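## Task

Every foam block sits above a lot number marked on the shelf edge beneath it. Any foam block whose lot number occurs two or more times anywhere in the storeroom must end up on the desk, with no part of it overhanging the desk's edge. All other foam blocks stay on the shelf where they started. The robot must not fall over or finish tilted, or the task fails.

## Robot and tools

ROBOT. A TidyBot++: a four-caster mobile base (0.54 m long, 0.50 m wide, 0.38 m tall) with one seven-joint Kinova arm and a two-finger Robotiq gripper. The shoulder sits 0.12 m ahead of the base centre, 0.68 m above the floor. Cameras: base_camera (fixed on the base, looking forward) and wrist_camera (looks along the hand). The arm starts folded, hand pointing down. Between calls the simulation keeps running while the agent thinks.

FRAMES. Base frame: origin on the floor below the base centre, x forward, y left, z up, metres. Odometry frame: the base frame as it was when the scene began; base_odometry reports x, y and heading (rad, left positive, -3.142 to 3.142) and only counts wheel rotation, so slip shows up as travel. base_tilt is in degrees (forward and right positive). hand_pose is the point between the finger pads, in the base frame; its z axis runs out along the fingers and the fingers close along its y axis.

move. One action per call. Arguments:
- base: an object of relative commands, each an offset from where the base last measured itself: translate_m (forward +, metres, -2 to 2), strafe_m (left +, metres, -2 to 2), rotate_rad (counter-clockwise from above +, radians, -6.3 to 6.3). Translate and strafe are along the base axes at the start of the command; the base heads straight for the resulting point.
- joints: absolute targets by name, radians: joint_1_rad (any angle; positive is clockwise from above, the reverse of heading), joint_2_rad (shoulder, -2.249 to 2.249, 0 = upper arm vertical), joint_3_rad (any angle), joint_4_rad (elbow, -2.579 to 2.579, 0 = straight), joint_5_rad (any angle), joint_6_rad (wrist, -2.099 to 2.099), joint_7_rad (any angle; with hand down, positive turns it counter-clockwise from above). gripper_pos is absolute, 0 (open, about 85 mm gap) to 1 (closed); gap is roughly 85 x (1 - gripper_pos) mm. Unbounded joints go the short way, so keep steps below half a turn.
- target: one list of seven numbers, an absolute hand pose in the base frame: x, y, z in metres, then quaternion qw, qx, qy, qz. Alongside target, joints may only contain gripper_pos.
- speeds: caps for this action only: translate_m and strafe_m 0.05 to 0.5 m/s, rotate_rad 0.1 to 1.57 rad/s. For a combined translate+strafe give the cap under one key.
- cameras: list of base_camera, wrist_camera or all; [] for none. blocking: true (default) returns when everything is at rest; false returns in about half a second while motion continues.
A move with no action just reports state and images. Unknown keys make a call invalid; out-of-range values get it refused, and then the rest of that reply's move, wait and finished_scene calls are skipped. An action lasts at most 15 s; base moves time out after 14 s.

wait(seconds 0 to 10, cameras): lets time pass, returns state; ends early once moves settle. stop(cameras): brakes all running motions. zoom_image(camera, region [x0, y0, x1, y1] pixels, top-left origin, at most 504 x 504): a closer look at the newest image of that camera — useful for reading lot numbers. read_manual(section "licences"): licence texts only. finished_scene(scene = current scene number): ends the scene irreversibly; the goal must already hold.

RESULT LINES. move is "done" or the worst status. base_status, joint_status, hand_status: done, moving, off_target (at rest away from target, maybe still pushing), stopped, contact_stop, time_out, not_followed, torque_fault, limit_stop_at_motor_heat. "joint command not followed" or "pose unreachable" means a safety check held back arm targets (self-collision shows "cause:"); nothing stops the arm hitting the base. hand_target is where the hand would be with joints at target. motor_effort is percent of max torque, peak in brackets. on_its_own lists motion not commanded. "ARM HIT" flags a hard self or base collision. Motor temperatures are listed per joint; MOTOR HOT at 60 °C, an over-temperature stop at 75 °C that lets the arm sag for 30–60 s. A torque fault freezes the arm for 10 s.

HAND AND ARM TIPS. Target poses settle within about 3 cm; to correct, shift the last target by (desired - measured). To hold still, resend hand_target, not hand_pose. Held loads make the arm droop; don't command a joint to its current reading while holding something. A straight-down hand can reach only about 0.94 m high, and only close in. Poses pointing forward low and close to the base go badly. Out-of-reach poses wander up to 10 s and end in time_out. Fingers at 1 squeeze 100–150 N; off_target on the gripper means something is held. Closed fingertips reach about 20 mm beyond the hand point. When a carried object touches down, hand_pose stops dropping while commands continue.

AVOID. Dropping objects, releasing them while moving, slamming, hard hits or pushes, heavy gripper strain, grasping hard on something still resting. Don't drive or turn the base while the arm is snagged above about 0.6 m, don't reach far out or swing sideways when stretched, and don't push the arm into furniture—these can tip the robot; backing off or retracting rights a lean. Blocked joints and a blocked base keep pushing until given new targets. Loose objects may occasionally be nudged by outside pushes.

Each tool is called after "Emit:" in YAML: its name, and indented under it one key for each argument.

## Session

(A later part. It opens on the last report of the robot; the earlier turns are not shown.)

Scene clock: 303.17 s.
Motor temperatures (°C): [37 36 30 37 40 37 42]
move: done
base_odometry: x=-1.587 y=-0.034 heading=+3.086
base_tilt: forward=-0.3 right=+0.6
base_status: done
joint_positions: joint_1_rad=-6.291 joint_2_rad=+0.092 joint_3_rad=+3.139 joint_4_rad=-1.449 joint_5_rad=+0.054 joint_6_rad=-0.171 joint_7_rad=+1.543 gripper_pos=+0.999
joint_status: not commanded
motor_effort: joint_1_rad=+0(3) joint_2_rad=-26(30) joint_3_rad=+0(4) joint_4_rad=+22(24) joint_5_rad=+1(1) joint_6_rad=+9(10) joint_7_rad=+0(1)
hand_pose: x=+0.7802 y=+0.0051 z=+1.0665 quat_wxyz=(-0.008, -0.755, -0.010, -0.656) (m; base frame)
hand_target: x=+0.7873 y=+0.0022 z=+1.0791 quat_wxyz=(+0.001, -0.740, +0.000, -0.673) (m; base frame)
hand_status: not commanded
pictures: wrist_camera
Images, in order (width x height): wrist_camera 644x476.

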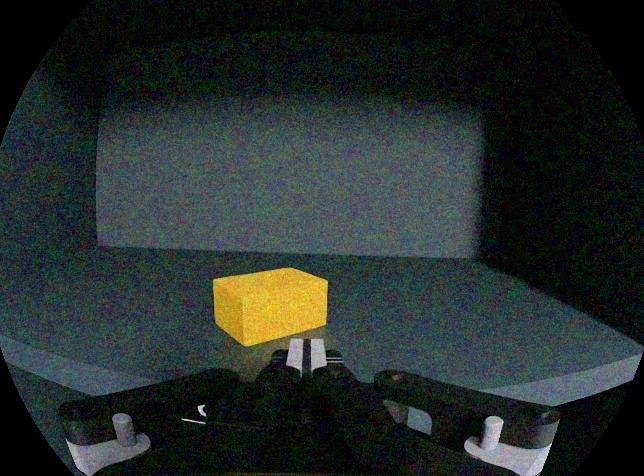

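Emit:
move:
  joints: {"joint_2_rad": 0.14}
  cameras: []

Emit:
move:
  base: {"translate_m": 0.175}
  speeds: {"translate_m": 0.2}
  cameras: ["wrist_camera"]

Emit:
move:
  base: {"translate_m": -0.175}
  cameras: ["wrist_camera"]

Scene clock: 304.13 s.
Motor temperatures (°C): [37 36 30 37 40 37 42]
move: done
base_odometry: x=-1.587 y=-0.034 heading=+3.086
base_tilt: forward=-0.3 right=+0.6
base_status: not commanded
joint_positions: joint_1_rad=-6.291 joint_2_rad=+0.119 joint_3_rad=+3.139 joint_4_rad=-1.448 joint_5_rad=+0.054 joint_6_rad=-0.170 joint_7_rad=+1.543 gripper_pos=+0.999
joint_status: all done
motor_effort: joint_1_rad=+0(1) joint_2_rad=-26(28) joint_3_rad=+0(0) joint_4_rad=+23(23) joint_5_rad=+1(1) joint_6_rad=+9(9) joint_7_rad=+0(1)
hand_pose: x=+0.7901 y=+0.0052 z=+1.0492 quat_wxyz=(-0.008, -0.763, -0.011, -0.646) (m; base frame)
hand_target: x=+0.8007 y=+0.0022 z=+1.0555 quat_wxyz=(+0.001, -0.751, +0.000, -0.660) (m; base frame)
hand_status: not commanded
pictures: none
No camera images: "cameras" was empty.

Scene clock: 305.83 s.
Motor temperatures (°C): [37 36 30 37 40 37 42]
move: done
base_odometry: x=-1.762 y=-0.024 heading=+3.085
base_tilt: forward=-0.3 right=+0.6
base_status: done
joint_positions: joint_1_rad=-6.291 joint_2_rad=+0.128 joint_3_rad=+3.139 joint_4_rad=-1.448 joint_5_rad=+0.054 joint_6_rad=-0.170 joint_7_rad=+1.543 gripper_pos=+0.999
joint_status: not commanded
motor_effort: joint_1_rad=+0(2) joint_2_rad=-26(29) joint_3_rad=+0(1) joint_4_rad=+23(24) joint_5_rad=+1(1) joint_6_rad=+9(9) joint_7_rad=+0(1)
hand_pose: x=+0.7935 y=+0.0051 z=+1.0434 quat_wxyz=(-0.008, -0.766, -0.011, -0.643) (m; base frame)
hand_target: x=+0.8007 y=+0.0022 z=+1.0555 quat_wxyz=(+0.001, -0.751, +0.000, -0.660) (m; base frame)
hand_status: not commanded
pictures: wrist_camera
Images, in order (width x height): wrist_camera 644x476.

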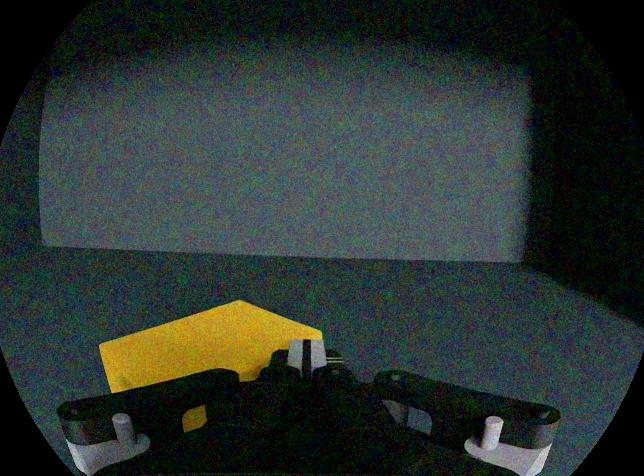

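Scene clock: 307.43 s.
Motor temperatures (°C): [37 36 30 37 40 37 42]
move: done
base_odometry: x=-1.587 y=-0.034 heading=+3.085
base_tilt: forward=-0.4 right=+0.6
base_status: done
joint_positions: joint_1_rad=-6.290 joint_2_rad=+0.126 joint_3_rad=+3.139 joint_4_rad=-1.448 joint_5_rad=+0.054 joint_6_rad=-0.169 joint_7_rad=+1.543 gripper_pos=+0.999
joint_status: not commanded
motor_effort: joint_1_rad=+0(2) joint_2_rad=-27(30) joint_3_rad=+0(2) joint_4_rad=+23(24) joint_5_rad=+1(1) joint_6_rad=+9(10) joint_7_rad=+0(1)
hand_pose: x=+0.7927 y=+0.0043 z=+1.0452 quat_wxyz=(-0.009, -0.765, -0.010, -0.644) (m; base frame)
hand_target: x=+0.8007 y=+0.0022 z=+1.0555 quat_wxyz=(+0.001, -0.751, +0.000, -0.660) (m; base frame)
hand_status: not commanded
pictures: wrist_camera
Images, in order (width x height): wrist_camera 644x476.

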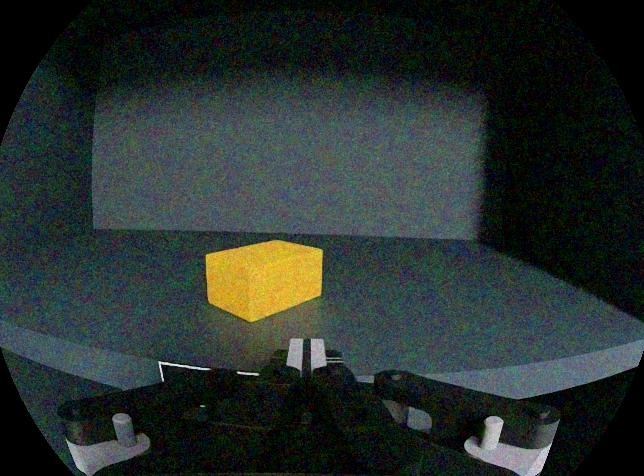

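Emit:
move:
  base: {"translate_m": 0.235, "strafe_m": 0.01}
  speeds: {"translate_m": 0.2}
  cameras: ["wrist_camera"]

Emit:
move:
  base: {"translate_m": -0.235}
  joints: {"gripper_pos":0}
  cameras: ["wrist_camera"]

Scene clock: 309.57 s.
Motor temperatures (°C): [37 36 30 37 40 37 42]
move: done
base_odometry: x=-1.822 y=-0.031 heading=+3.086
base_tilt: forward=-0.3 right=+0.6
base_status: done
joint_positions: joint_1_rad=-6.290 joint_2_rad=+0.129 joint_3_rad=+3.139 joint_4_rad=-1.448 joint_5_rad=+0.054 joint_6_rad=-0.169 joint_7_rad=+1.543 gripper_pos=+0.999
joint_status: not commanded
motor_effort: joint_1_rad=-1(2) joint_2_rad=-26(29) joint_3_rad=+0(1) joint_4_rad=+23(24) joint_5_rad=+1(1) joint_6_rad=+9(10) joint_7_rad=+0(1)
hand_pose: x=+0.7938 y=+0.0043 z=+1.0432 quat_wxyz=(-0.009, -0.766, -0.010, -0.643) (m; base frame)
hand_target: x=+0.8007 y=+0.0022 z=+1.0555 quat_wxyz=(+0.001, -0.751, +0.000, -0.660) (m; base frame)
hand_status: not commanded
pictures: wrist_camera
Images, in order (width x height): wrist_camera 644x476.

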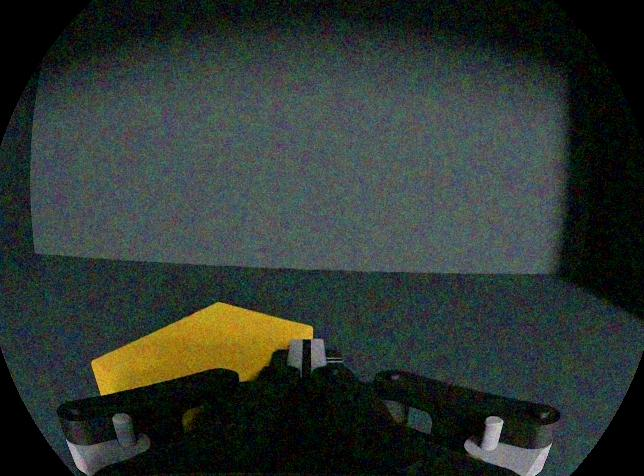

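Scene clock: 311.37 s.
Motor temperatures (°C): [37 36 30 37 40 37 42]
move: done
base_odometry: x=-1.588 y=-0.044 heading=+3.086
base_tilt: forward=-0.4 right=+0.6
base_status: done
joint_positions: joint_1_rad=-6.289 joint_2_rad=+0.123 joint_3_rad=+3.139 joint_4_rad=-1.448 joint_5_rad=+0.054 joint_6_rad=-0.169 joint_7_rad=+1.543 gripper_pos=+0.000
joint_status: all done
motor_effort: joint_1_rad=-1(3) joint_2_rad=-26(29) joint_3_rad=+0(2) joint_4_rad=+23(24) joint_5_rad=+1(1) joint_6_rad=+9(10) joint_7_rad=+0(1)
hand_pose: x=+0.7920 y=+0.0038 z=+1.0470 quat_wxyz=(-0.009, -0.764, -0.010, -0.645) (m; base frame)
hand_target: x=+0.8007 y=+0.0022 z=+1.0555 quat_wxyz=(+0.001, -0.751, +0.000, -0.660) (m; base frame)
hand_status: not commanded
pictures: wrist_camera
Images, in order (width x height): wrist_camera 644x476.

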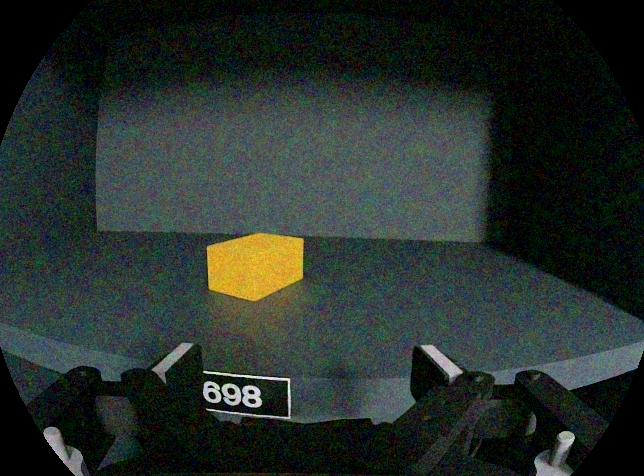

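Emit:
move:
  base: {"strafe_m": 0.012}
  joints: {"gripper_pos":1}
  cameras: []

Emit:
move:
  base: {"translate_m": 0.285}
  speeds: {"translate_m": 0.2}
  cameras: ["wrist_camera"]

Emit:
move:
  base: {"translate_m": -0.285}
  joints: {"gripper_pos":0}
  cameras: ["wrist_camera"]

Scene clock: 313.10 s.
Motor temperatures (°C): [37 36 30 37 40 37 42]
move: done
base_odometry: x=-1.588 y=-0.056 heading=+3.086
base_tilt: forward=-0.3 right=+0.6
base_status: done
joint_positions: joint_1_rad=-6.288 joint_2_rad=+0.124 joint_3_rad=+3.138 joint_4_rad=-1.448 joint_5_rad=+0.054 joint_6_rad=-0.169 joint_7_rad=+1.543 gripper_pos=+0.999
joint_status: all done
motor_effort: joint_1_rad=+0(4) joint_2_rad=-26(30) joint_3_rad=+0(3) joint_4_rad=+23(23) joint_5_rad=+1(1) joint_6_rad=+9(9) joint_7_rad=+0(1)
hand_pose: x=+0.7921 y=+0.0039 z=+1.0469 quat_wxyz=(-0.009, -0.764, -0.010, -0.645) (m; base frame)
hand_target: x=+0.8007 y=+0.0022 z=+1.0555 quat_wxyz=(+0.001, -0.751, +0.000, -0.660) (m; base frame)
hand_status: not commanded
pictures: none
No camera images: "cameras" was empty.

Scene clock: 315.30 s.
Motor temperatures (°C): [37 36 30 37 40 37 42]
move: done
base_odometry: x=-1.873 y=-0.040 heading=+3.086
base_tilt: forward=-0.3 right=+0.6
base_status: done
joint_positions: joint_1_rad=-6.288 joint_2_rad=+0.127 joint_3_rad=+3.138 joint_4_rad=-1.447 joint_5_rad=+0.054 joint_6_rad=-0.168 joint_7_rad=+1.543 gripper_pos=+0.999
joint_status: not commanded
motor_effort: joint_1_rad=+0(2) joint_2_rad=-26(29) joint_3_rad=+0(1) joint_4_rad=+23(23) joint_5_rad=+1(1) joint_6_rad=+8(9) joint_7_rad=+0(1)
hand_pose: x=+0.7932 y=+0.0039 z=+1.0451 quat_wxyz=(-0.009, -0.765, -0.010, -0.644) (m; base frame)
hand_target: x=+0.8007 y=+0.0022 z=+1.0555 quat_wxyz=(+0.001, -0.751, +0.000, -0.660) (m; base frame)
hand_status: not commanded
pictures: wrist_camera
Images, in order (width x height): wrist_camera 644x476.

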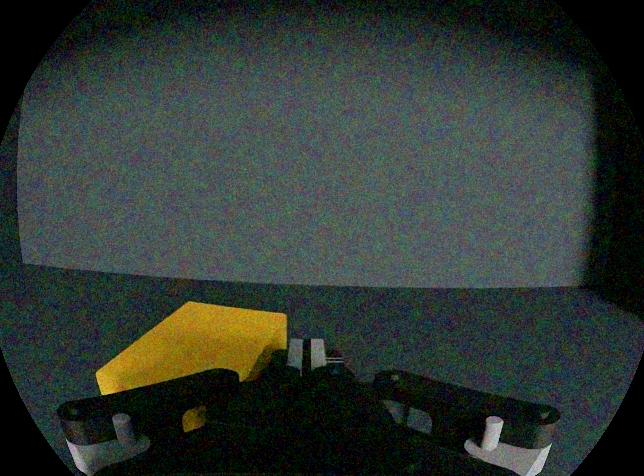

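Scene clock: 317.30 s.
Motor temperatures (°C): [37 36 30 37 40 37 42]
move: done
base_odometry: x=-1.588 y=-0.056 heading=+3.088
base_tilt: forward=-0.3 right=+0.6
base_status: done
joint_positions: joint_1_rad=-6.288 joint_2_rad=+0.124 joint_3_rad=+3.138 joint_4_rad=-1.447 joint_5_rad=+0.054 joint_6_rad=-0.168 joint_7_rad=+1.543 gripper_pos=+0.000
joint_status: all done
motor_effort: joint_1_rad=-1(5) joint_2_rad=-26(30) joint_3_rad=+0(4) joint_4_rad=+23(24) joint_5_rad=+1(1) joint_6_rad=+8(10) joint_7_rad=+0(1)
hand_pose: x=+0.7925 y=+0.0035 z=+1.0471 quat_wxyz=(-0.009, -0.764, -0.010, -0.645) (m; base frame)
hand_target: x=+0.8007 y=+0.0022 z=+1.0555 quat_wxyz=(+0.001, -0.751, +0.000, -0.660) (m; base frame)
hand_status: not commanded
pictures: wrist_camera
Images, in order (width x height): wrist_camera 644x476.

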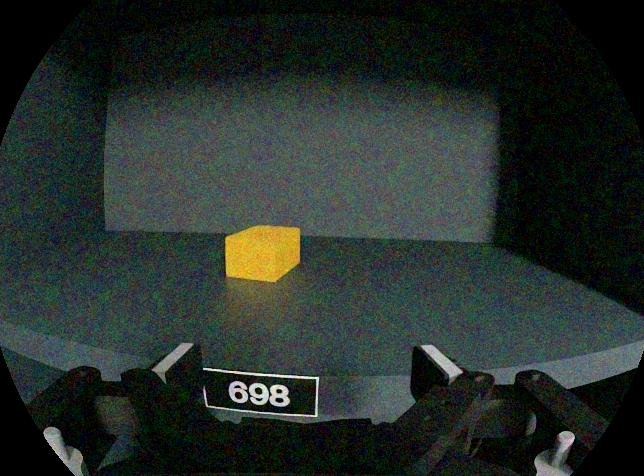

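Emit:
move:
  joints: {"joint_1_rad":-6.06,"joint_2_rad": -0.6,"joint_4_rad": -1.80, "joint_6_rad": -0.55}
  cameras: []

Emit:
move:
  base: {"translate_m": 0.43,"strafe_m":0.15}
  speeds: {"translate_m": 0.25}

Scene clock: 319.70 s.
Motor temperatures (°C): [37 36 30 37 40 37 42]
move: done
base_odometry: x=-1.588 y=-0.056 heading=+3.088
base_tilt: forward=-0.3 right=+0.6
base_status: not commanded
joint_positions: joint_1_rad=-6.080 joint_2_rad=-0.589 joint_3_rad=+3.138 joint_4_rad=-1.768 joint_5_rad=+0.054 joint_6_rad=-0.499 joint_7_rad=+1.543 gripper_pos=+0.000
joint_status: all done
motor_effort: joint_1_rad=-1(1) joint_2_rad=+0(29) joint_3_rad=+1(1) joint_4_rad=+21(25) joint_5_rad=+1(1) joint_6_rad=+9(10) joint_7_rad=+0(1)
hand_pose: x=+0.4766 y=-0.0789 z=+1.1186 quat_wxyz=(-0.084, -0.740, +0.075, -0.663) (m; base frame)
hand_target: x=+0.4722 y=-0.0779 z=+1.0875 quat_wxyz=(-0.071, -0.763, +0.085, -0.637) (m; base frame)
hand_status: not commanded
pictures: none
No camera images: "cameras" was empty.

Scene clock: 322.40 s.
Motor temperatures (°C): [37 36 30 37 40 37 42]
move: done
base_odometry: x=-2.025 y=-0.183 heading=+3.088
base_tilt: forward=-0.3 right=+0.6
base_status: done
joint_positions: joint_1_rad=-6.076 joint_2_rad=-0.595 joint_3_rad=+3.139 joint_4_rad=-1.770 joint_5_rad=+0.054 joint_6_rad=-0.503 joint_7_rad=+1.543 gripper_pos=+0.000
joint_status: not commanded
motor_effort: joint_1_rad=-1(1) joint_2_rad=+0(3) joint_3_rad=+1(2) joint_4_rad=+21(22) joint_5_rad=+1(1) joint_6_rad=+9(9) joint_7_rad=+0(1)
hand_pose: x=+0.4739 y=-0.0797 z=+1.1185 quat_wxyz=(-0.085, -0.740, +0.077, -0.663) (m; base frame)
hand_target: x=+0.4722 y=-0.0779 z=+1.0875 quat_wxyz=(-0.071, -0.763, +0.085, -0.637) (m; base frame)
hand_status: not commanded
pictures: base_camera, wrist_camera
Images, in order (width x height): base_camera 644x364, wrist_camera 644x476.

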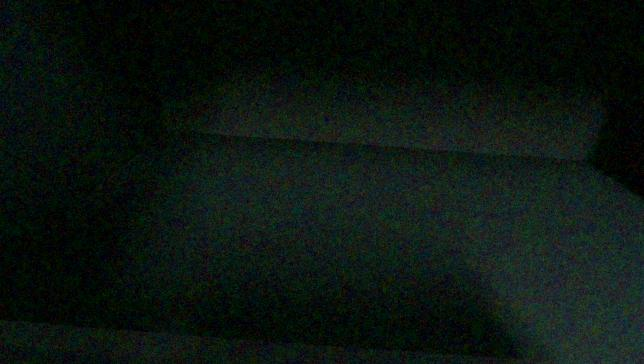

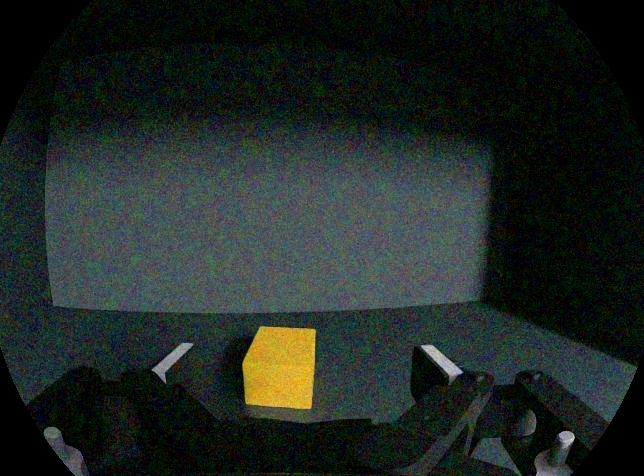

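Emit:
move:
  joints: {"joint_1_rad":-6.115,"joint_2_rad": -0.49,"joint_4_rad": -1.808, "joint_6_rad": -0.43}
  cameras: ["wrist_camera"]

Emit:
move:
  joints: {"joint_2_rad": -0.18,"joint_4_rad": -1.69, "joint_6_rad": -0.245}
  cameras: ["wrist_camera"]

Scene clock: 323.80 s.
Motor temperatures (°C): [37 36 30 37 40 37 42]
move: done
base_odometry: x=-2.025 y=-0.183 heading=+3.088
base_tilt: forward=-0.3 right=+0.6
base_status: not commanded
joint_positions: joint_1_rad=-6.100 joint_2_rad=-0.495 joint_3_rad=+3.139 joint_4_rad=-1.780 joint_5_rad=+0.054 joint_6_rad=-0.470 joint_7_rad=+1.543 gripper_pos=+0.000
joint_status: all done
motor_effort: joint_1_rad=+0(2) joint_2_rad=-3(6) joint_3_rad=+1(1) joint_4_rad=+22(23) joint_5_rad=+1(1) joint_6_rad=+8(10) joint_7_rad=+0(1)
hand_pose: x=+0.5190 y=-0.0790 z=+1.0835 quat_wxyz=(-0.074, -0.766, +0.069, -0.635) (m; base frame)
hand_target: x=+0.5263 y=-0.0669 z=+1.0768 quat_wxyz=(-0.053, -0.764, +0.064, -0.640) (m; base frame)
hand_status: not commanded
pictures: wrist_camera
Images, in order (width x height): wrist_camera 644x476.

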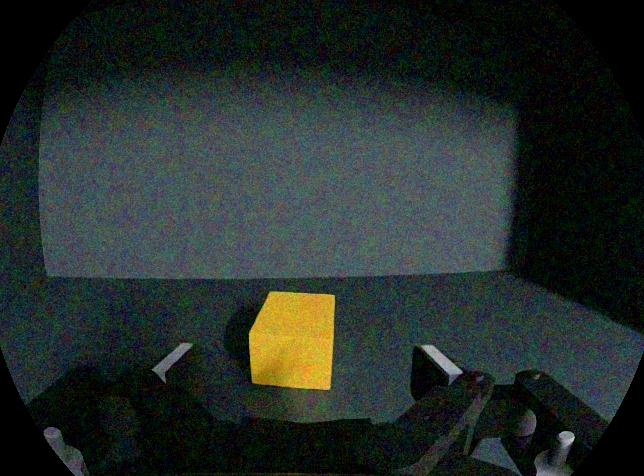

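Scene clock: 325.20 s.
Motor temperatures (°C): [37 36 30 37 40 37 42]
move: done
base_odometry: x=-2.025 y=-0.183 heading=+3.088
base_tilt: forward=-0.3 right=+0.6
base_status: not commanded
joint_positions: joint_1_rad=-6.100 joint_2_rad=-0.190 joint_3_rad=+3.139 joint_4_rad=-1.705 joint_5_rad=+0.054 joint_6_rad=-0.303 joint_7_rad=+1.543 gripper_pos=+0.000
joint_status: all done
motor_effort: joint_1_rad=+0(1) joint_2_rad=-15(18) joint_3_rad=+0(1) joint_4_rad=+22(23) joint_5_rad=+1(1) joint_6_rad=+8(10) joint_7_rad=+0(1)
hand_pose: x=+0.6460 y=-0.0998 z=+1.0360 quat_wxyz=(-0.069, -0.786, +0.067, -0.610) (m; base frame)
hand_target: x=+0.6562 y=-0.0889 z=+1.0579 quat_wxyz=(-0.053, -0.766, +0.064, -0.637) (m; base frame)
hand_status: not commanded
pictures: wrist_camera
Images, in order (width x height): wrist_camera 644x476.

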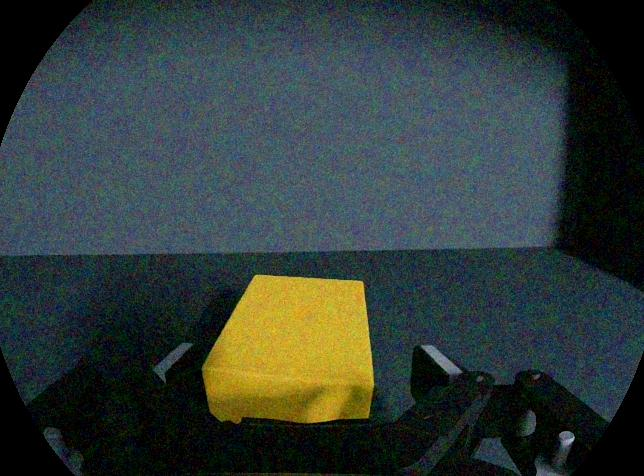

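Emit:
move:
  base: {"translate_m": 0.025,"strafe_m":0.014}
  cameras: []

Emit:
move:
  joints: {"gripper_pos": 0.85}
  cameras: ["wrist_camera"]

Emit:
move:
  joints: {"joint_2_rad": -0.36}
  cameras: ["wrist_camera"]

Scene clock: 326.27 s.
Motor temperatures (°C): [37 36 30 37 40 37 42]
move: done
base_odometry: x=-2.051 y=-0.195 heading=+3.088
base_tilt: forward=-0.3 right=+0.6
base_status: done
joint_positions: joint_1_rad=-6.103 joint_2_rad=-0.183 joint_3_rad=+3.139 joint_4_rad=-1.704 joint_5_rad=+0.054 joint_6_rad=-0.299 joint_7_rad=+1.543 gripper_pos=+0.000
joint_status: not commanded
motor_effort: joint_1_rad=+0(2) joint_2_rad=-15(18) joint_3_rad=+0(2) joint_4_rad=+22(24) joint_5_rad=+1(1) joint_6_rad=+8(9) joint_7_rad=-1(1)
hand_pose: x=+0.6489 y=-0.0984 z=+1.0347 quat_wxyz=(-0.068, -0.787, +0.065, -0.610) (m; base frame)
hand_target: x=+0.6562 y=-0.0889 z=+1.0579 quat_wxyz=(-0.053, -0.766, +0.064, -0.637) (m; base frame)
hand_status: not commanded
pictures: none
No camera images: "cameras" was empty.

Scene clock: 327.30 s.
Motor temperatures (°C): [37 36 30 37 40 37 42]
move: off_target
base_odometry: x=-2.051 y=-0.195 heading=+3.088
base_tilt: forward=-0.3 right=+0.6
base_status: not commanded
joint_positions: joint_1_rad=-6.103 joint_2_rad=-0.183 joint_3_rad=+3.139 joint_4_rad=-1.703 joint_5_rad=+0.054 joint_6_rad=-0.299 joint_7_rad=+1.543 gripper_pos=+0.390
joint_status: gripper_pos off_target (ended at +0.390, target +0.850)
motor_effort: joint_1_rad=-1(1) joint_2_rad=-15(16) joint_3_rad=+0(1) joint_4_rad=+23(23) joint_5_rad=+1(1) joint_6_rad=+9(9) joint_7_rad=+0(0)
hand_pose: x=+0.6490 y=-0.0984 z=+1.0351 quat_wxyz=(-0.068, -0.786, +0.065, -0.611) (m; base frame)
hand_target: x=+0.6562 y=-0.0889 z=+1.0579 quat_wxyz=(-0.053, -0.766, +0.064, -0.637) (m; base frame)
hand_status: not commanded
pictures: wrist_camera
Images, in order (width x height): wrist_camera 644x476.

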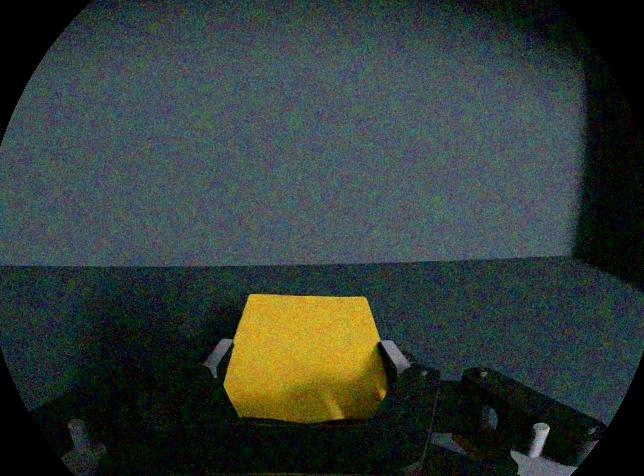

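Scene clock: 328.47 s.
Motor temperatures (°C): [37 36 30 37 40 37 42]
move: done
base_odometry: x=-2.051 y=-0.195 heading=+3.088
base_tilt: forward=-0.4 right=+0.6
base_status: not commanded
joint_positions: joint_1_rad=-6.103 joint_2_rad=-0.365 joint_3_rad=+3.139 joint_4_rad=-1.697 joint_5_rad=+0.054 joint_6_rad=-0.296 joint_7_rad=+1.543 gripper_pos=+0.390
joint_status: all done
motor_effort: joint_1_rad=+0(1) joint_2_rad=-9(17) joint_3_rad=+1(1) joint_4_rad=+23(24) joint_5_rad=+1(1) joint_6_rad=+9(9) joint_7_rad=+0(1)
hand_pose: x=+0.5772 y=-0.0853 z=+1.1312 quat_wxyz=(-0.075, -0.725, +0.061, -0.682) (m; base frame)
hand_target: x=+0.5811 y=-0.0761 z=+1.1493 quat_wxyz=(-0.059, -0.706, +0.059, -0.703) (m; base frame)
hand_status: not commanded
pictures: wrist_camera
Images, in order (width x height): wrist_camera 644x476.

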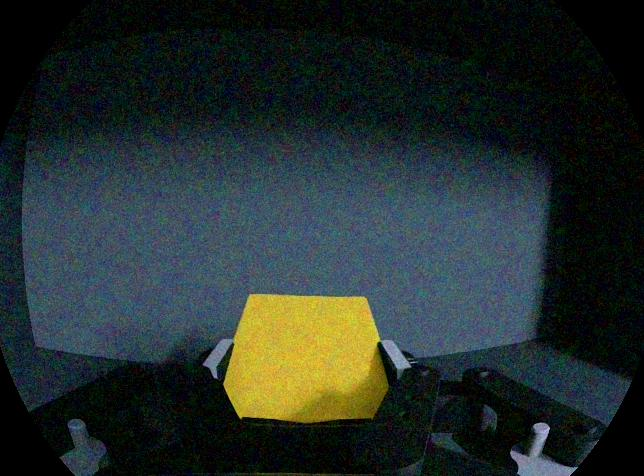

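Emit:
move:
  base: {"translate_m": -0.5}
  cameras: []

Emit:
move:
  base: {"translate_m": -1.3,"strafe_m":-0.36}
  joints: {"joint_1_rad":-6.28}
  cameras: []

Emit:
move:
  base: {"rotate_rad": -1.57}
  cameras: ["wrist_camera"]

Scene clock: 331.10 s.
Motor temperatures (°C): [37 36 30 37 40 37 42]
move: done
base_odometry: x=-1.552 y=-0.222 heading=+3.087
base_tilt: forward=-0.3 right=+0.6
base_status: done
joint_positions: joint_1_rad=-6.103 joint_2_rad=-0.369 joint_3_rad=+3.139 joint_4_rad=-1.697 joint_5_rad=+0.054 joint_6_rad=-0.296 joint_7_rad=+1.543 gripper_pos=+0.390
joint_status: not commanded
motor_effort: joint_1_rad=+0(1) joint_2_rad=-8(13) joint_3_rad=+1(2) joint_4_rad=+22(23) joint_5_rad=+1(1) joint_6_rad=+9(10) joint_7_rad=+0(1)
hand_pose: x=+0.5755 y=-0.0849 z=+1.1333 quat_wxyz=(-0.075, -0.723, +0.061, -0.684) (m; base frame)
hand_target: x=+0.5811 y=-0.0761 z=+1.1493 quat_wxyz=(-0.059, -0.706, +0.059, -0.703) (m; base frame)
hand_status: not commanded
pictures: none
No camera images: "cameras" was empty.

Scene clock: 335.13 s.
Motor temperatures (°C): [37 36 30 37 40 37 42]
move: done
base_odometry: x=-0.234 y=+0.066 heading=+3.087
base_tilt: forward=-0.3 right=+0.6
base_status: done
joint_positions: joint_1_rad=-6.264 joint_2_rad=-0.366 joint_3_rad=+3.139 joint_4_rad=-1.697 joint_5_rad=+0.054 joint_6_rad=-0.296 joint_7_rad=+1.543 gripper_pos=+0.390
joint_status: all done
motor_effort: joint_1_rad=-1(2) joint_2_rad=-8(11) joint_3_rad=+1(2) joint_4_rad=+22(23) joint_5_rad=+1(1) joint_6_rad=+9(10) joint_7_rad=+0(1)
hand_pose: x=+0.5845 y=-0.0108 z=+1.1320 quat_wxyz=(-0.020, -0.726, +0.002, -0.687) (m; base frame)
hand_target: x=+0.5873 y=+0.0008 z=+1.1493 quat_wxyz=(-0.001, -0.709, +0.001, -0.706) (m; base frame)
hand_status: not commanded
pictures: none
No camera images: "cameras" was empty.

Scene clock: 337.47 s.
Motor temperatures (°C): [37 36 30 37 40 37 42]
move: done
base_odometry: x=-0.234 y=+0.066 heading=+1.518
base_tilt: forward=-0.3 right=+0.6
base_status: done
joint_positions: joint_1_rad=-6.268 joint_2_rad=-0.366 joint_3_rad=+3.143 joint_4_rad=-1.697 joint_5_rad=+0.054 joint_6_rad=-0.296 joint_7_rad=+1.543 gripper_pos=+0.390
joint_status: not commanded
motor_effort: joint_1_rad=-1(2) joint_2_rad=-9(12) joint_3_rad=+0(3) joint_4_rad=+23(23) joint_5_rad=+1(1) joint_6_rad=+9(10) joint_7_rad=+0(1)
hand_pose: x=+0.5845 y=-0.0113 z=+1.1320 quat_wxyz=(-0.019, -0.726, +0.003, -0.687) (m; base frame)
hand_target: x=+0.5873 y=+0.0008 z=+1.1493 quat_wxyz=(-0.001, -0.709, +0.001, -0.706) (m; base frame)
hand_status: not commanded
pictures: wrist_camera
Images, in order (width x height): wrist_camera 644x476.

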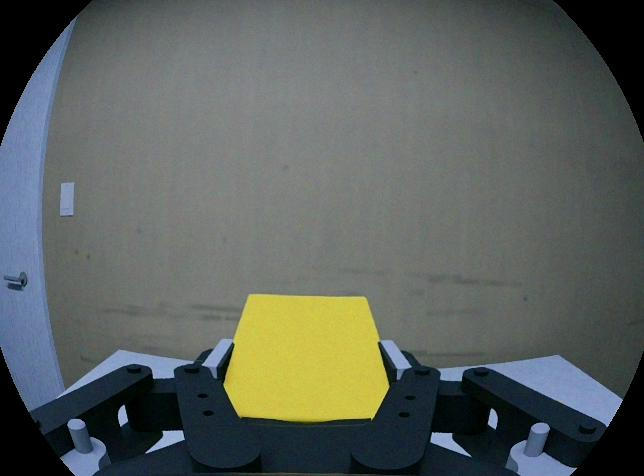

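Emit:
move:
  target: [0.6, 0, 1.0, 0, 0.85, 0, 0.527]
  cameras: ["wrist_camera"]

Scene clock: 338.57 s.
Motor temperatures (°C): [37 36 30 37 40 37 42]
move: done
base_odometry: x=-0.234 y=+0.066 heading=+1.518
base_tilt: forward=-0.3 right=+0.6
base_status: not commanded
joint_positions: joint_1_rad=-6.274 joint_2_rad=-0.264 joint_3_rad=+3.143 joint_4_rad=-1.679 joint_5_rad=+0.054 joint_6_rad=-0.581 joint_7_rad=+1.543 gripper_pos=+0.390
joint_status: not commanded
motor_effort: joint_1_rad=+0(1) joint_2_rad=-12(15) joint_3_rad=+1(1) joint_4_rad=+22(25) joint_5_rad=+1(1) joint_6_rad=+9(10) joint_7_rad=+0(1)
hand_pose: x=+0.6033 y=-0.0128 z=+1.0088 quat_wxyz=(-0.020, -0.840, +0.005, -0.542) (m; base frame)
hand_target: x=+0.6000 y=+0.0000 z=+1.0000 quat_wxyz=(+0.000, -0.850, +0.000, -0.527) (m; base frame)
hand_status: done (0.016 m and 3.1 deg from the pose sent, 0.133 m and 23.3 deg at the start)
pictures: wrist_camera
Images, in order (width x height): wrist_camera 644x476.

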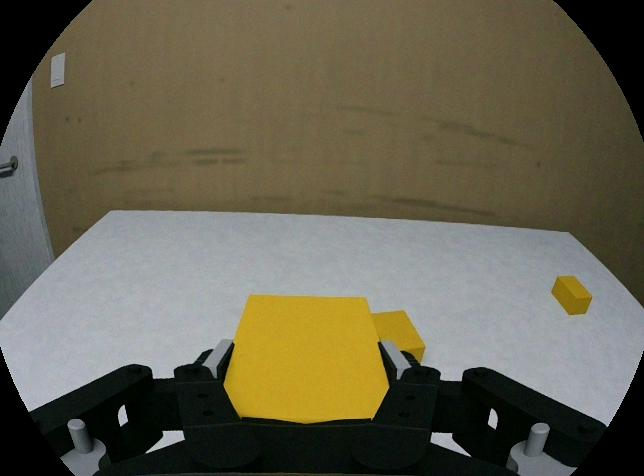

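Emit:
move:
  base: {"strafe_m": 0.18}
  cameras: []

Emit:
move:
  target: [0.96, 0, 0.84, 0, 0.829, 0, 0.559]
  cameras: ["wrist_camera"]

Emit:
move:
  target: [0.96, 0, 0.78, 0, 0.829, 0, 0.559]
  cameras: []

Emit:
move:
  target: [0.96, 0, 0.755, 0, 0.829, 0, 0.559]
  cameras: []

Emit:
move:
  target: [0.96, 0, 0.735, 0, 0.829, 0, 0.559]
  cameras: []

Emit:
move:
  target: [0.96, 0, 0.72, 0, 0.829, 0, 0.559]
  cameras: ["wrist_camera"]

Scene clock: 342.53 s.
Motor temperatures (°C): [37 36 30 37 40 37 42]
move: done
base_odometry: x=-0.414 y=+0.076 heading=+1.517
base_tilt: forward=-0.3 right=+0.6
base_status: done
joint_positions: joint_1_rad=-6.281 joint_2_rad=-0.264 joint_3_rad=+3.146 joint_4_rad=-1.679 joint_5_rad=+0.054 joint_6_rad=-0.581 joint_7_rad=+1.543 gripper_pos=+0.390
joint_status: not commanded
motor_effort: joint_1_rad=+0(2) joint_2_rad=-12(13) joint_3_rad=+0(3) joint_4_rad=+23(23) joint_5_rad=+1(2) joint_6_rad=+8(9) joint_7_rad=+0(1)
hand_pose: x=+0.6034 y=-0.0113 z=+1.0088 quat_wxyz=(-0.018, -0.840, +0.004, -0.542) (m; base frame)
hand_target: x=+0.6000 y=+0.0000 z=+1.0000 quat_wxyz=(+0.000, -0.850, +0.000, -0.527) (m; base frame)
hand_status: not commanded
pictures: none
No camera images: "cameras" was empty.

Scene clock: 344.73 s.
Motor temperatures (°C): [37 36 30 37 40 37 42]
move: done
base_odometry: x=-0.414 y=+0.076 heading=+1.517
base_tilt: forward=-0.3 right=+0.6
base_status: not commanded
joint_positions: joint_1_rad=-6.281 joint_2_rad=+0.600 joint_3_rad=+3.146 joint_4_rad=-1.180 joint_5_rad=+0.054 joint_6_rad=-0.228 joint_7_rad=+1.543 gripper_pos=+0.390
joint_status: not commanded
motor_effort: joint_1_rad=+0(1) joint_2_rad=-41(44) joint_3_rad=+0(1) joint_4_rad=+22(23) joint_5_rad=+1(1) joint_6_rad=+8(9) joint_7_rad=-1(1)
hand_pose: x=+0.9462 y=-0.0070 z=+0.8320 quat_wxyz=(-0.014, -0.844, -0.005, -0.537) (m; base frame)
hand_target: x=+0.9600 y=+0.0000 z=+0.8400 quat_wxyz=(+0.000, -0.829, +0.000, -0.559) (m; base frame)
hand_status: done (0.017 m and 3.5 deg from the pose sent, 0.395 m and 3.2 deg at the start)
pictures: wrist_camera
Images, in order (width x height): wrist_camera 644x476.

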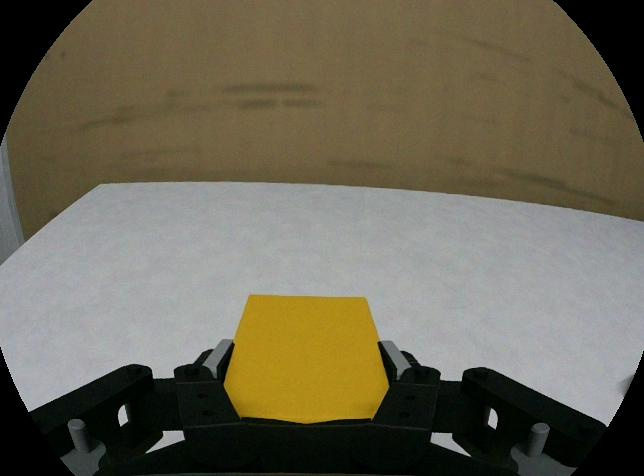

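Scene clock: 346.07 s.
Motor temperatures (°C): [37 36 30 37 40 37 42]
move: done
base_odometry: x=-0.414 y=+0.076 heading=+1.517
base_tilt: forward=-0.3 right=+0.6
base_status: not commanded
joint_positions: joint_1_rad=-6.281 joint_2_rad=+0.644 joint_3_rad=+3.146 joint_4_rad=-1.257 joint_5_rad=+0.054 joint_6_rad=-0.064 joint_7_rad=+1.543 gripper_pos=+0.390
joint_status: not commanded
motor_effort: joint_1_rad=+0(1) joint_2_rad=-42(45) joint_3_rad=+0(1) joint_4_rad=+21(23) joint_5_rad=+1(1) joint_6_rad=+8(9) joint_7_rad=+0(1)
hand_pose: x=+0.9565 y=-0.0044 z=+0.7972 quat_wxyz=(-0.011, -0.832, -0.008, -0.555) (m; base frame)
hand_target: x=+0.9600 y=+0.0000 z=+0.7800 quat_wxyz=(+0.000, -0.829, +0.000, -0.559) (m; base frame)
hand_status: done (0.018 m and 1.7 deg from the pose sent, 0.054 m and 3.5 deg at the start)
pictures: none
No camera images: "cameras" was empty.

Scene clock: 346.90 s.
Motor temperatures (°C): [37 36 30 37 40 37 42]
move: done
base_odometry: x=-0.414 y=+0.076 heading=+1.517
base_tilt: forward=-0.3 right=+0.6
base_status: not commanded
joint_positions: joint_1_rad=-6.281 joint_2_rad=+0.664 joint_3_rad=+3.146 joint_4_rad=-1.293 joint_5_rad=+0.054 joint_6_rad=+0.006 joint_7_rad=+1.543 gripper_pos=+0.390
joint_status: not commanded
motor_effort: joint_1_rad=-1(1) joint_2_rad=-43(44) joint_3_rad=-1(1) joint_4_rad=+22(22) joint_5_rad=+1(1) joint_6_rad=+8(9) joint_7_rad=+0(0)
hand_pose: x=+0.9585 y=-0.0032 z=+0.7792 quat_wxyz=(-0.010, -0.828, -0.009, -0.561) (m; base frame)
hand_target: x=+0.9600 y=+0.0000 z=+0.7550 quat_wxyz=(+0.000, -0.829, +0.000, -0.559) (m; base frame)
hand_status: done (0.024 m and 1.6 deg from the pose sent, 0.043 m and 1.7 deg at the start)
pictures: none
No camera images: "cameras" was empty.

Scene clock: 347.53 s.
Motor temperatures (°C): [37 36 30 37 40 37 42]
move: off_target
base_odometry: x=-0.414 y=+0.076 heading=+1.517
base_tilt: forward=-0.3 right=+0.6
base_status: not commanded
joint_positions: joint_1_rad=-6.281 joint_2_rad=+0.673 joint_3_rad=+3.146 joint_4_rad=-1.319 joint_5_rad=+0.054 joint_6_rad=+0.063 joint_7_rad=+1.543 gripper_pos=+0.390
joint_status: not commanded
motor_effort: joint_1_rad=-1(2) joint_2_rad=-41(45) joint_3_rad=+0(1) joint_4_rad=+20(21) joint_5_rad=+0(1) joint_6_rad=+8(9) joint_7_rad=+0(1)
hand_pose: x=+0.9598 y=-0.0023 z=+0.7733 quat_wxyz=(-0.009, -0.822, -0.010, -0.570) (m; base frame)
hand_target: x=+0.9600 y=+0.0000 z=+0.7350 quat_wxyz=(+0.000, -0.829, +0.000, -0.559) (m; base frame)
hand_status: off_target (0.038 m and 2.1 deg from the pose sent, 0.044 m and 1.6 deg at the start)
pictures: none
No camera images: "cameras" was empty.

Scene clock: 348.13 s.
Motor temperatures (°C): [37 36 30 37 40 37 42]
move: off_target
base_odometry: x=-0.414 y=+0.076 heading=+1.517
base_tilt: forward=-0.3 right=+0.6
base_status: not commanded
joint_positions: joint_1_rad=-6.281 joint_2_rad=+0.679 joint_3_rad=+3.146 joint_4_rad=-1.333 joint_5_rad=+0.054 joint_6_rad=+0.104 joint_7_rad=+1.543 gripper_pos=+0.390
joint_status: not commanded
motor_effort: joint_1_rad=-1(1) joint_2_rad=-39(41) joint_3_rad=-1(1) joint_4_rad=+20(20) joint_5_rad=+1(1) joint_6_rad=+8(8) joint_7_rad=-1(1)
hand_pose: x=+0.9612 y=-0.0016 z=+0.7717 quat_wxyz=(-0.008, -0.816, -0.011, -0.578) (m; base frame)
hand_target: x=+0.9600 y=+0.0000 z=+0.7200 quat_wxyz=(+0.000, -0.829, +0.000, -0.559) (m; base frame)
hand_status: off_target (0.052 m and 3.1 deg from the pose sent, 0.053 m and 2.1 deg at the start)
pictures: wrist_camera
Images, in order (width x height): wrist_camera 644x476.

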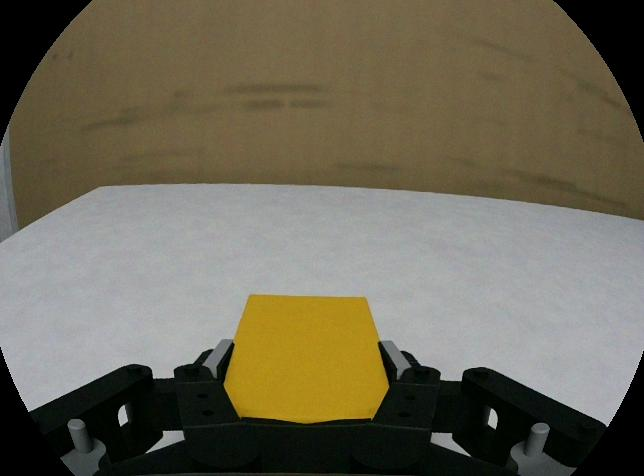

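Emit:
move:
  target: [0.96, 0, 0.75, 0, 0.829, 0, 0.559]
  cameras: []

Emit:
move:
  joints: {"gripper_pos": 0}
  cameras: []

Emit:
move:
  base: {"translate_m": -0.25}
  cameras: ["wrist_camera"]

Scene clock: 348.93 s.
Motor temperatures (°C): [37 36 30 37 40 37 42]
move: done
base_odometry: x=-0.414 y=+0.076 heading=+1.517
base_tilt: forward=-0.3 right=+0.6
base_status: not commanded
joint_positions: joint_1_rad=-6.281 joint_2_rad=+0.678 joint_3_rad=+3.145 joint_4_rad=-1.323 joint_5_rad=+0.054 joint_6_rad=+0.084 joint_7_rad=+1.543 gripper_pos=+0.390
joint_status: not commanded
motor_effort: joint_1_rad=+0(1) joint_2_rad=-42(42) joint_3_rad=+0(1) joint_4_rad=+20(20) joint_5_rad=+1(1) joint_6_rad=+9(9) joint_7_rad=+0(1)
hand_pose: x=+0.9613 y=-0.0017 z=+0.7727 quat_wxyz=(-0.008, -0.818, -0.010, -0.575) (m; base frame)
hand_target: x=+0.9600 y=+0.0000 z=+0.7500 quat_wxyz=(+0.000, -0.829, +0.000, -0.559) (m; base frame)
hand_status: done (0.023 m and 2.6 deg from the pose sent, 0.022 m and 3.1 deg at the start)
pictures: none
No camera images: "cameras" was empty.

Scene clock: 349.97 s.
Motor temperatures (°C): [37 36 30 37 40 37 42]
move: done
base_odometry: x=-0.414 y=+0.076 heading=+1.517
base_tilt: forward=-0.3 right=+0.6
base_status: not commanded
joint_positions: joint_1_rad=-6.281 joint_2_rad=+0.678 joint_3_rad=+3.145 joint_4_rad=-1.323 joint_5_rad=+0.054 joint_6_rad=+0.084 joint_7_rad=+1.543 gripper_pos=+0.000
joint_status: all done
motor_effort: joint_1_rad=+0(1) joint_2_rad=-42(43) joint_3_rad=+0(1) joint_4_rad=+21(21) joint_5_rad=+1(1) joint_6_rad=+8(9) joint_7_rad=+0(0)
hand_pose: x=+0.9613 y=-0.0017 z=+0.7727 quat_wxyz=(-0.008, -0.818, -0.010, -0.575) (m; base frame)
hand_target: x=+0.9600 y=+0.0000 z=+0.7500 quat_wxyz=(+0.000, -0.829, +0.000, -0.559) (m; base frame)
hand_status: not commanded
pictures: none
No camera images: "cameras" was empty.

Scene clock: 351.77 s.
Motor temperatures (°C): [37 36 30 37 40 37 42]
move: done
base_odometry: x=-0.428 y=-0.174 heading=+1.517
base_tilt: forward=-0.3 right=+0.6
base_status: done
joint_positions: joint_1_rad=-6.281 joint_2_rad=+0.677 joint_3_rad=+3.145 joint_4_rad=-1.323 joint_5_rad=+0.054 joint_6_rad=+0.084 joint_7_rad=+1.543 gripper_pos=+0.000
joint_status: not commanded
motor_effort: joint_1_rad=-1(3) joint_2_rad=-43(46) joint_3_rad=+0(2) joint_4_rad=+20(22) joint_5_rad=+1(1) joint_6_rad=+8(9) joint_7_rad=+0(1)
hand_pose: x=+0.9612 y=-0.0016 z=+0.7734 quat_wxyz=(-0.008, -0.818, -0.010, -0.575) (m; base frame)
hand_target: x=+0.9600 y=+0.0000 z=+0.7500 quat_wxyz=(+0.000, -0.829, +0.000, -0.559) (m; base frame)
hand_status: not commanded
pictures: wrist_camera
Images, in order (width x height): wrist_camera 644x476.

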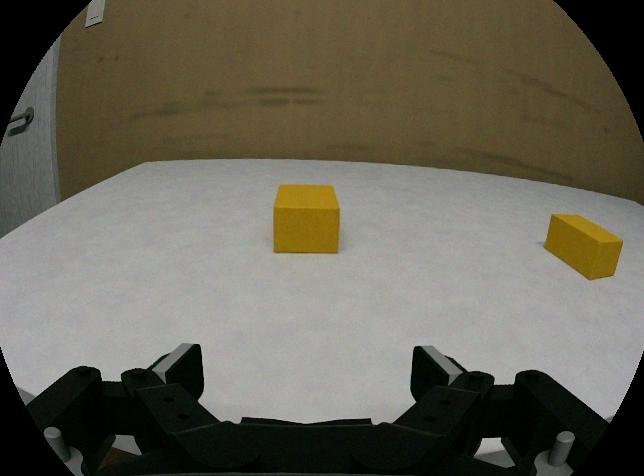

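Emit:
finished_scene:
  scene: 2

The scene is finished: the task was done.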